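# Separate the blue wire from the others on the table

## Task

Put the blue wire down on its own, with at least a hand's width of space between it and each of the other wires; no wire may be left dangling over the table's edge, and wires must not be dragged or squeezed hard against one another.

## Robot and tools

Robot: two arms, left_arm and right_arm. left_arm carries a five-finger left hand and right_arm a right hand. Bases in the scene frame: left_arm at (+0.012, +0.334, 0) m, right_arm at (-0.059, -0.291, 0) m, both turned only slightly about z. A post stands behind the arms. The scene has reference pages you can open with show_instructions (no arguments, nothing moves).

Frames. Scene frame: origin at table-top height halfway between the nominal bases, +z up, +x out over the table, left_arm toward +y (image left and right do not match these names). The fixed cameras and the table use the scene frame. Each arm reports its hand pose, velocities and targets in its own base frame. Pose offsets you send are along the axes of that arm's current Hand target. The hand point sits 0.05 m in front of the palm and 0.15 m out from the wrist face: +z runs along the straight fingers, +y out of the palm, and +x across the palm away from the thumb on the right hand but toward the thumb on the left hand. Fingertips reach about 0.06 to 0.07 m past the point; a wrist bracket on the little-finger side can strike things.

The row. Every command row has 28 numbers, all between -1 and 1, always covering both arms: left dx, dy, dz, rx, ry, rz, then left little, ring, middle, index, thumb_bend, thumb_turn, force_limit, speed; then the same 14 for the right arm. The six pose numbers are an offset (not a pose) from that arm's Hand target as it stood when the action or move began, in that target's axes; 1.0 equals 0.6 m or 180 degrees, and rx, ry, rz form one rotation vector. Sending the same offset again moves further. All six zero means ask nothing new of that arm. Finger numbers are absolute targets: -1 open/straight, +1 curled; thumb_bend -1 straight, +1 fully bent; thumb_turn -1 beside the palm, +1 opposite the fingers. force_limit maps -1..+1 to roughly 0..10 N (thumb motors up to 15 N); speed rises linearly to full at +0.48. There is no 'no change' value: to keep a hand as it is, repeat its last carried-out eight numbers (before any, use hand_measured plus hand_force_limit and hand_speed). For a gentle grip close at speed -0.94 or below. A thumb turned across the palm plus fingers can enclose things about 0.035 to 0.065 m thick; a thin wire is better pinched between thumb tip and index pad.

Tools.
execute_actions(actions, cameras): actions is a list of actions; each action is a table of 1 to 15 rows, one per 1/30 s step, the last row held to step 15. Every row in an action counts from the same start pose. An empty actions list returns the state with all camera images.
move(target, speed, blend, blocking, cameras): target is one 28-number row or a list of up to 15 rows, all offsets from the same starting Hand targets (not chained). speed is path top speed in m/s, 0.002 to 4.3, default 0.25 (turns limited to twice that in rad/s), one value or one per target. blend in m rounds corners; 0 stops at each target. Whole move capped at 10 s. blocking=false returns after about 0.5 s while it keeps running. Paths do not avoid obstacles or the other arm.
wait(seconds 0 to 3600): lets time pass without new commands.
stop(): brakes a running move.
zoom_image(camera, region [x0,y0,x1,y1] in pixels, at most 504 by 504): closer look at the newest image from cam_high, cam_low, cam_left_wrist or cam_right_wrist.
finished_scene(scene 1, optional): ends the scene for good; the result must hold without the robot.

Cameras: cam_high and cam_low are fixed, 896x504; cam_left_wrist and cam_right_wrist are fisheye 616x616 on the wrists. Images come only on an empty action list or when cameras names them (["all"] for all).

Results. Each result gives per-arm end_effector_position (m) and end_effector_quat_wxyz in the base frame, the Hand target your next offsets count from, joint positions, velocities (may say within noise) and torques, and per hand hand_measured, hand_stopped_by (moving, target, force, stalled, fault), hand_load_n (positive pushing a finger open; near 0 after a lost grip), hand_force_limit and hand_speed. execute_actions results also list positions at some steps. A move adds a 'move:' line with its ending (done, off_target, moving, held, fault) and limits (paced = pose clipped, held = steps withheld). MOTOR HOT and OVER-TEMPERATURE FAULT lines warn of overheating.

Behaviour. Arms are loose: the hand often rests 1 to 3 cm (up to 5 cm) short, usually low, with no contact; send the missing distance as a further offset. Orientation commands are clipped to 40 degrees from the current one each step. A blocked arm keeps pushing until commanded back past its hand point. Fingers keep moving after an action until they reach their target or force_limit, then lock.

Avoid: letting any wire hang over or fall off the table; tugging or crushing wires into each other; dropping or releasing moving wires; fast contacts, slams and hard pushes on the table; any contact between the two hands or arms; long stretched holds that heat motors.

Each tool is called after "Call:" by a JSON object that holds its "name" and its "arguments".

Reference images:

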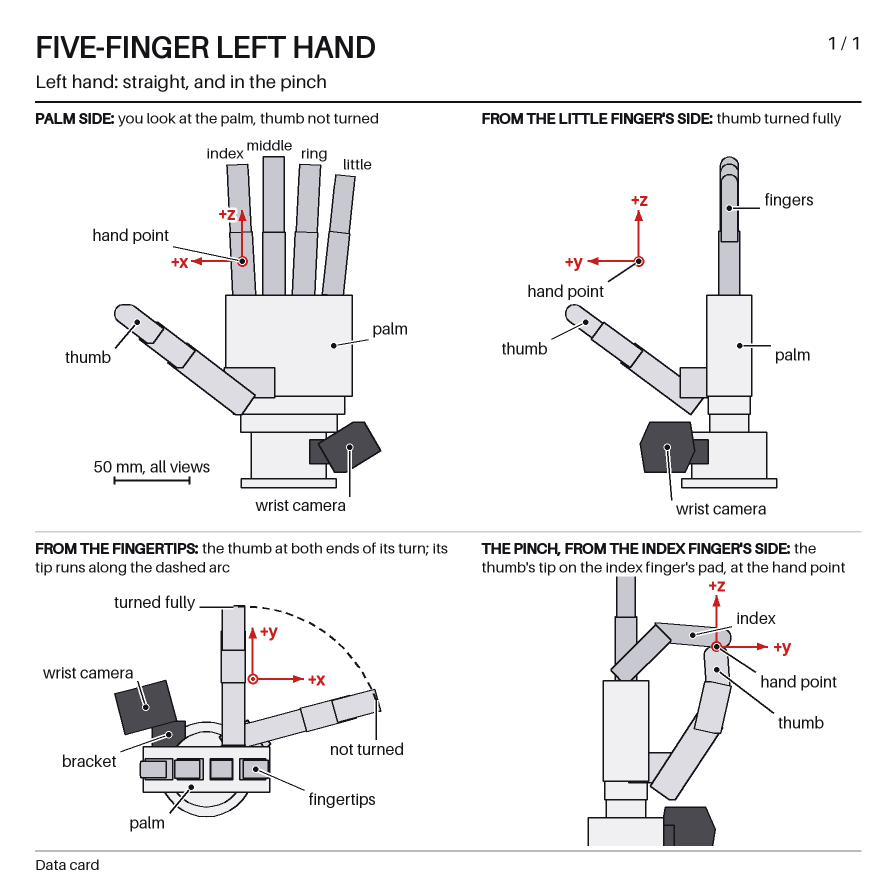

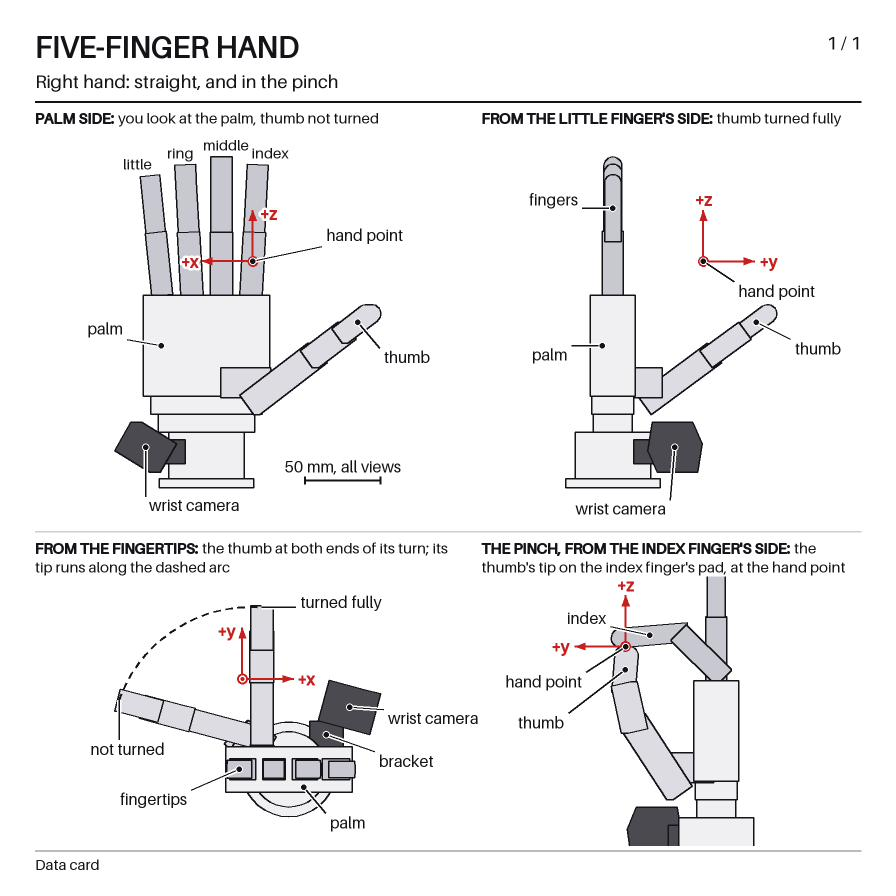

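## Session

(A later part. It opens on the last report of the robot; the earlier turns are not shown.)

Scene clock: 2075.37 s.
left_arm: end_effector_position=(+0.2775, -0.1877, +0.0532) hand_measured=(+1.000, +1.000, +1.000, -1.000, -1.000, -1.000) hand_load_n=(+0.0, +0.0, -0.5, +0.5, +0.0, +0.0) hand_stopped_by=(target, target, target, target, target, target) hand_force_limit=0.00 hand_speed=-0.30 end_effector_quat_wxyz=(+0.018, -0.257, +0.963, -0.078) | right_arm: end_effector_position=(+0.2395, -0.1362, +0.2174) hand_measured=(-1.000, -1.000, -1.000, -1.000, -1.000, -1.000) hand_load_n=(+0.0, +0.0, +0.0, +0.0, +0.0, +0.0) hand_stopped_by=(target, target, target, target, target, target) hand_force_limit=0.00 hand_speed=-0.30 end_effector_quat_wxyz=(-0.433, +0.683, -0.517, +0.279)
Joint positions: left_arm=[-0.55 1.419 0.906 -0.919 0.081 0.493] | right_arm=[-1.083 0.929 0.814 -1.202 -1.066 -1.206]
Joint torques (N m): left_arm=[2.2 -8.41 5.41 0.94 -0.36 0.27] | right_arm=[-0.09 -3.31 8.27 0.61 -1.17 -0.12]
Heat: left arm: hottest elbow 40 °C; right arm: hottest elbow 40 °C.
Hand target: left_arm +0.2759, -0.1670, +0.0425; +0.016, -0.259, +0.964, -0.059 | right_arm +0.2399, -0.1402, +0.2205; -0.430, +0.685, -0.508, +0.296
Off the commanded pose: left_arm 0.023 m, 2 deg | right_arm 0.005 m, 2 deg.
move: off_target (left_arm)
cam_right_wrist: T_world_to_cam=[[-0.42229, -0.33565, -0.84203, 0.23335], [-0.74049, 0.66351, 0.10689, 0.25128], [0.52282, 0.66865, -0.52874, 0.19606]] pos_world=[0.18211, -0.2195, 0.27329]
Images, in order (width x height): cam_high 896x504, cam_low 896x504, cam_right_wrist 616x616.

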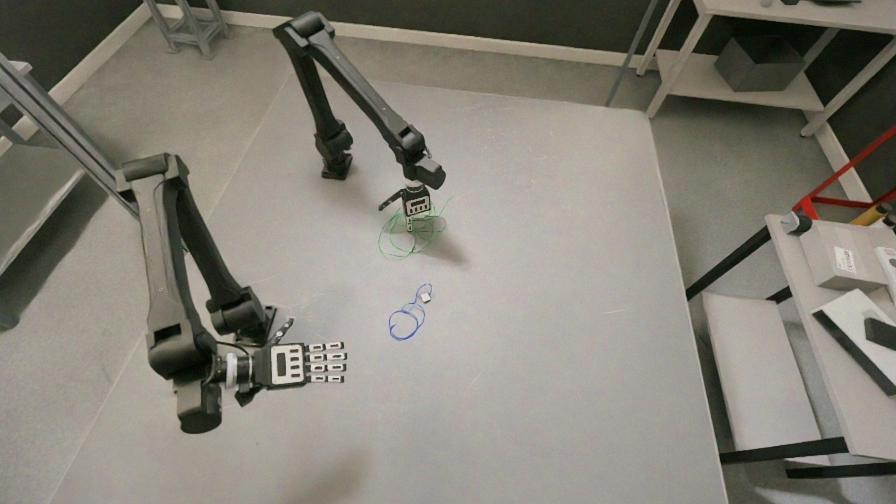

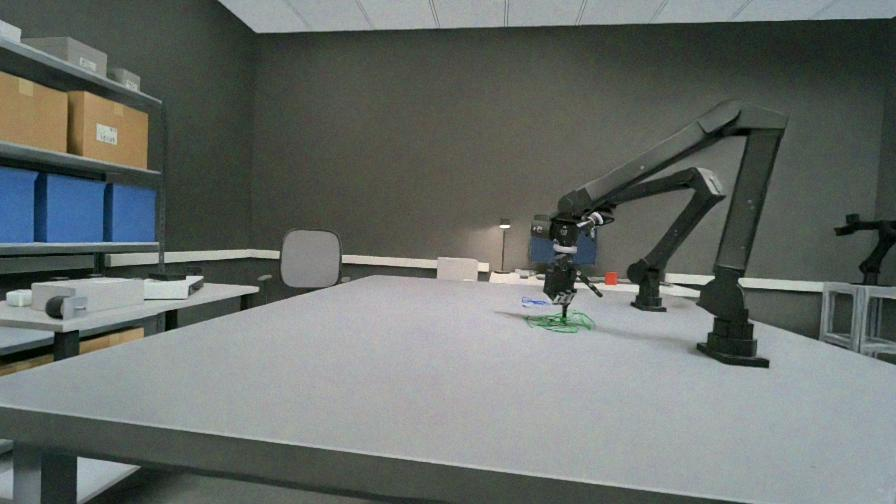

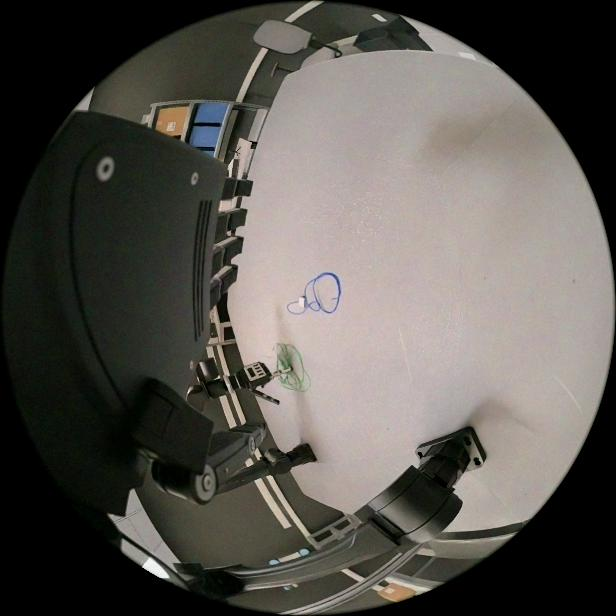

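Call:
{"name": "move", "arguments": {"target": [-0.0666,0.1146,-0.0141,0,0,0,1,1,1,-1,-1,-1,0,-0.3,0,0,0,0,0,0,-1,-1,-1,-1,-1,-1,0,-0.3], "speed": 0.04, "cameras": ["cam_low","cam_high"]}}

Call:
{"name": "zoom_image", "arguments": {"camera": "cam_high", "region": [350, 170, 470, 350]}}

Scene clock: 2084.70 s.
left_arm: end_effector_position=(+0.2825, -0.1075, +0.0523) hand_measured=(+1.000, +1.000, +1.000, -1.000, -1.000, -1.000) hand_load_n=(+0.0, +0.0, +0.0, +0.5, +0.0, +0.0) hand_stopped_by=(target, target, target, target, target, target) hand_force_limit=0.00 hand_speed=-0.30 end_effector_quat_wxyz=(+0.023, -0.258, +0.963, -0.079) | right_arm: end_effector_position=(+0.2395, -0.1362, +0.2174) hand_measured=(-1.000, -1.000, -1.000, -1.000, -1.000, -1.000) hand_load_n=(+0.0, +0.0, +0.0, +0.0, +0.0, +0.0) hand_stopped_by=(target, target, target, target, target, target) hand_force_limit=0.00 hand_speed=-0.30 end_effector_quat_wxyz=(-0.433, +0.683, -0.517, +0.279)
Joint positions: left_arm=[-0.345 1.338 0.825 -0.93 0.104 0.697] | right_arm=[-1.083 0.929 0.814 -1.202 -1.066 -1.206]
Joint torques (N m): left_arm=[2.37 -7.36 5.48 0.18 -0.5 0.28] | right_arm=[-0.09 -3.25 8.27 0.59 -1.18 -0.13]
Heat: left arm: hottest elbow 40 °C; right arm: hottest elbow 40 °C.
Hand target: left_arm +0.2758, -0.0870, +0.0425; +0.016, -0.259, +0.964, -0.059 | right_arm +0.2399, -0.1402, +0.2205; -0.430, +0.685, -0.508, +0.296
Off the commanded pose: left_arm 0.024 m, 2 deg | right_arm 0.005 m, 2 deg.
move: off_target (left_arm)
Images, in order (width x height): cam_high 896x504, cam_low 896x504.

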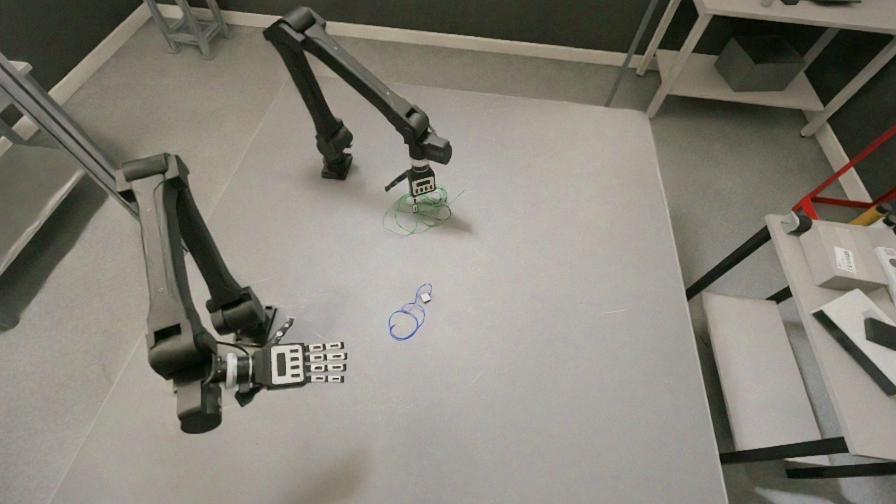

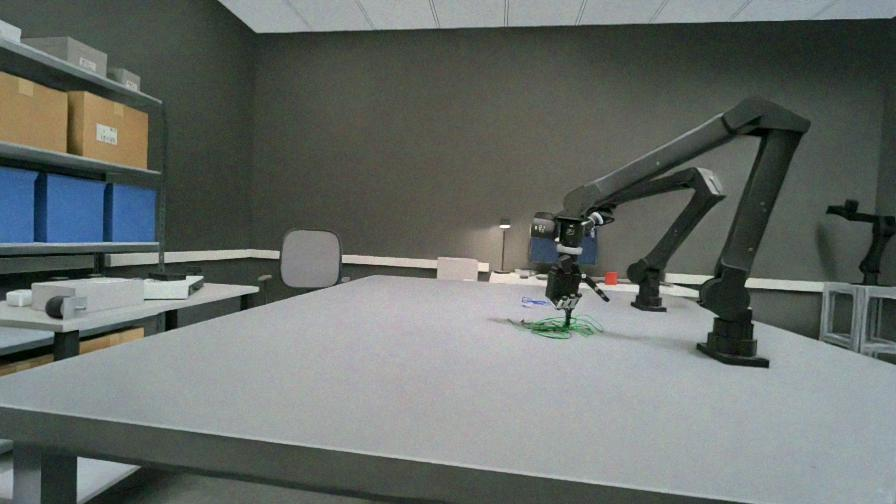

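Scaled by 2.800 from the camera's image (finer frame: 1280x720).

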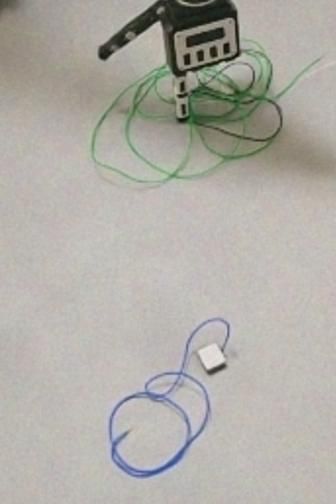

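Call:
{"name": "move", "arguments": {"target": [[0,-0.0203,-0.1654,0,0,0,1,1,1,-1,-1,-1,0,-0.3,0,0,0,0,0,0,-1,-1,-1,-1,-1,-1,0,-0.3],[0,-0.0406,-0.3308,0,0,0,1,1,1,-1,-1,-1,0,-0.3,0,0,0,0,0,0,-1,-1,-1,-1,-1,-1,0,-0.3]], "speed": [0.05,0.15], "blend": 0.02, "cameras": ["all"]}}

Call:
{"name": "zoom_image", "arguments": {"camera": "cam_high", "region": [350, 170, 470, 350]}}

Call:
{"name": "zoom_image", "arguments": {"camera": "cam_right_wrist", "region": [250, 260, 370, 410]}}

Scene clock: 2099.73 s.
left_arm: end_effector_position=(+0.2652, -0.0906, +0.2243) hand_measured=(+1.000, +1.000, +1.000, -1.000, -1.000, -1.000) hand_load_n=(+0.0, +0.0, +0.0, +0.0, +0.0, +0.0) hand_stopped_by=(target, target, target, target, target, target) hand_force_limit=0.00 hand_speed=-0.30 end_effector_quat_wxyz=(-0.002, -0.261, +0.964, -0.047) | right_arm: end_effector_position=(+0.2395, -0.1362, +0.2174) hand_measured=(-1.000, -1.000, -1.000, -1.000, -1.000, -1.000) hand_load_n=(+0.0, +0.0, -0.5, +0.0, +0.5, -0.5) hand_stopped_by=(target, target, target, target, target, target) hand_force_limit=0.00 hand_speed=-0.30 end_effector_quat_wxyz=(-0.433, +0.683, -0.517, +0.279)
Joint positions: left_arm=[-0.329 1.207 1.175 -1.488 0.08 0.712] | right_arm=[-1.083 0.929 0.814 -1.202 -1.066 -1.206]
Joint torques (N m): left_arm=[1.2 -7.18 12.93 -0.31 0.1 0.18] | right_arm=[-0.09 -3.31 8.25 0.59 -1.17 -0.12]
Heat: left arm: hottest elbow 40 °C; right arm: hottest elbow 40 °C.
Hand target: left_arm +0.2758, -0.0871, +0.2425; +0.016, -0.259, +0.964, -0.059 | right_arm +0.2399, -0.1402, +0.2205; -0.430, +0.685, -0.508, +0.296
Off the commanded pose: left_arm 0.021 m, 2 deg | right_arm 0.005 m, 2 deg.
move: off_target (left_arm)
cam_left_wrist: T_world_to_cam=[[0.26381, -0.96331, 0.04932, -0.16385], [-0.84462, -0.20601, 0.49414, 0.09602], [-0.46585, -0.17202, -0.86798, 0.42088]] pos_world=[0.32039, -0.06565, 0.32595]
cam_right_wrist: T_world_to_cam=[[-0.42229, -0.33565, -0.84203, 0.23335], [-0.74049, 0.66351, 0.10689, 0.25128], [0.52282, 0.66865, -0.52874, 0.19606]] pos_world=[0.18211, -0.2195, 0.27329]

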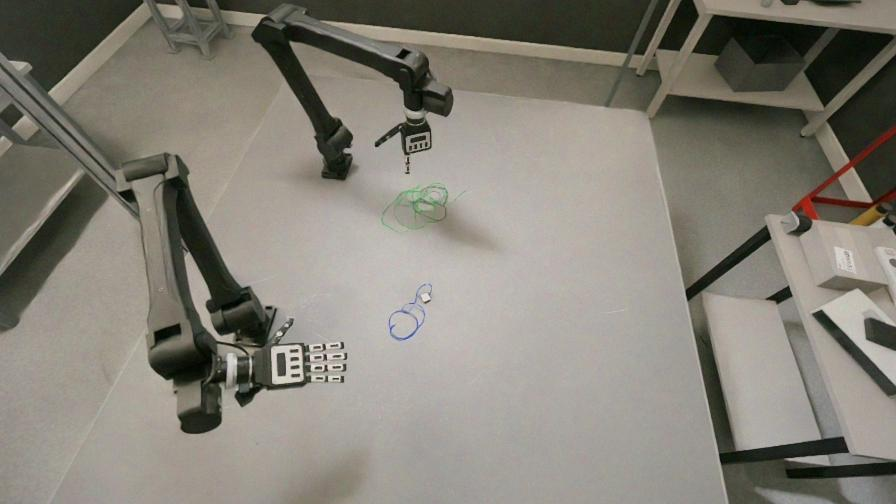

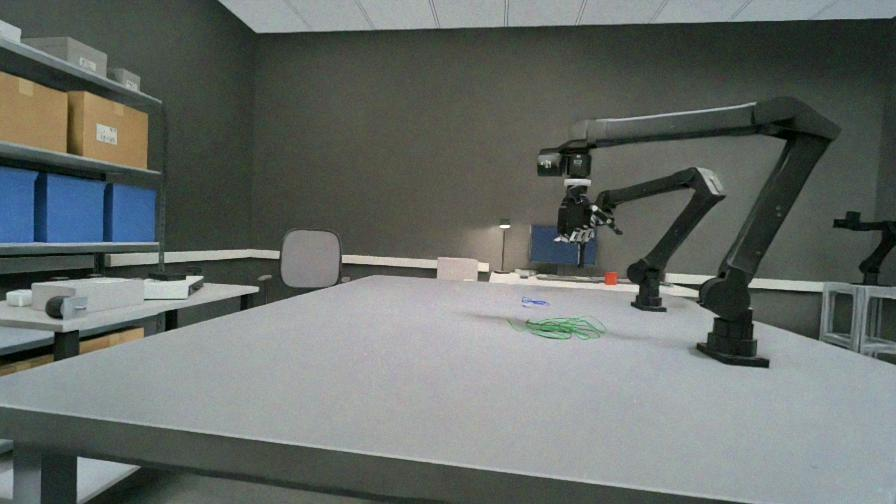

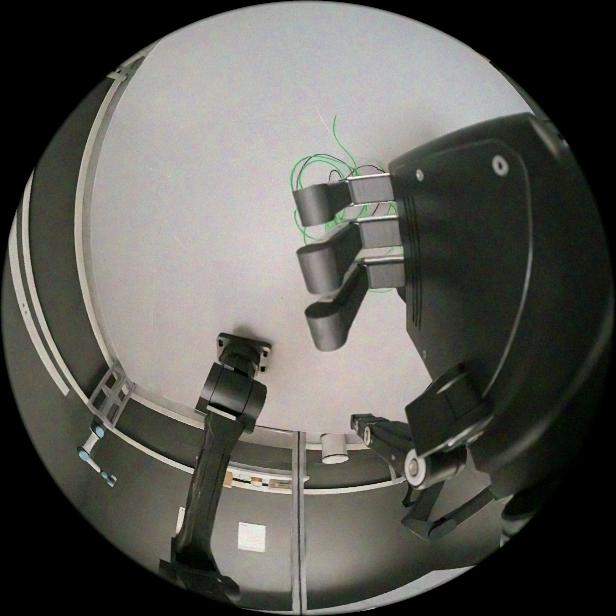

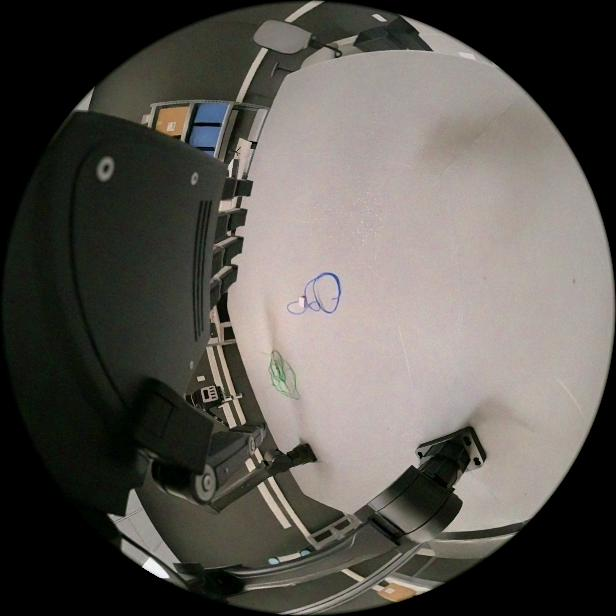

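Scaled by 2.800 from the camera's image (finer frame: 1280x720).

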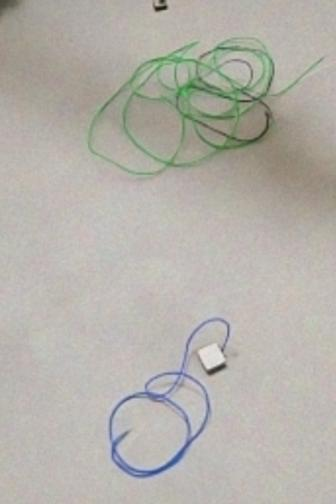

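Scaled by 3.360 from the camera's image (finer frame: 880x880).

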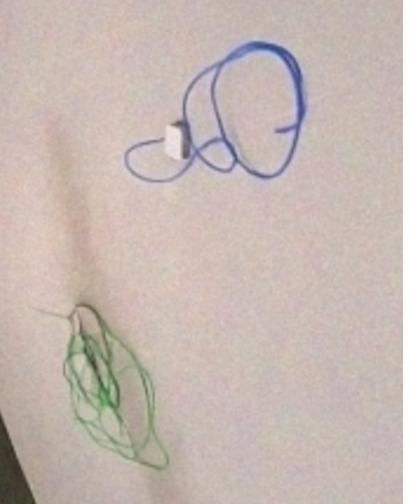

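Call:
{"name": "finished_scene", "arguments": {"scene": 1}}

The scene is finished: the task was done.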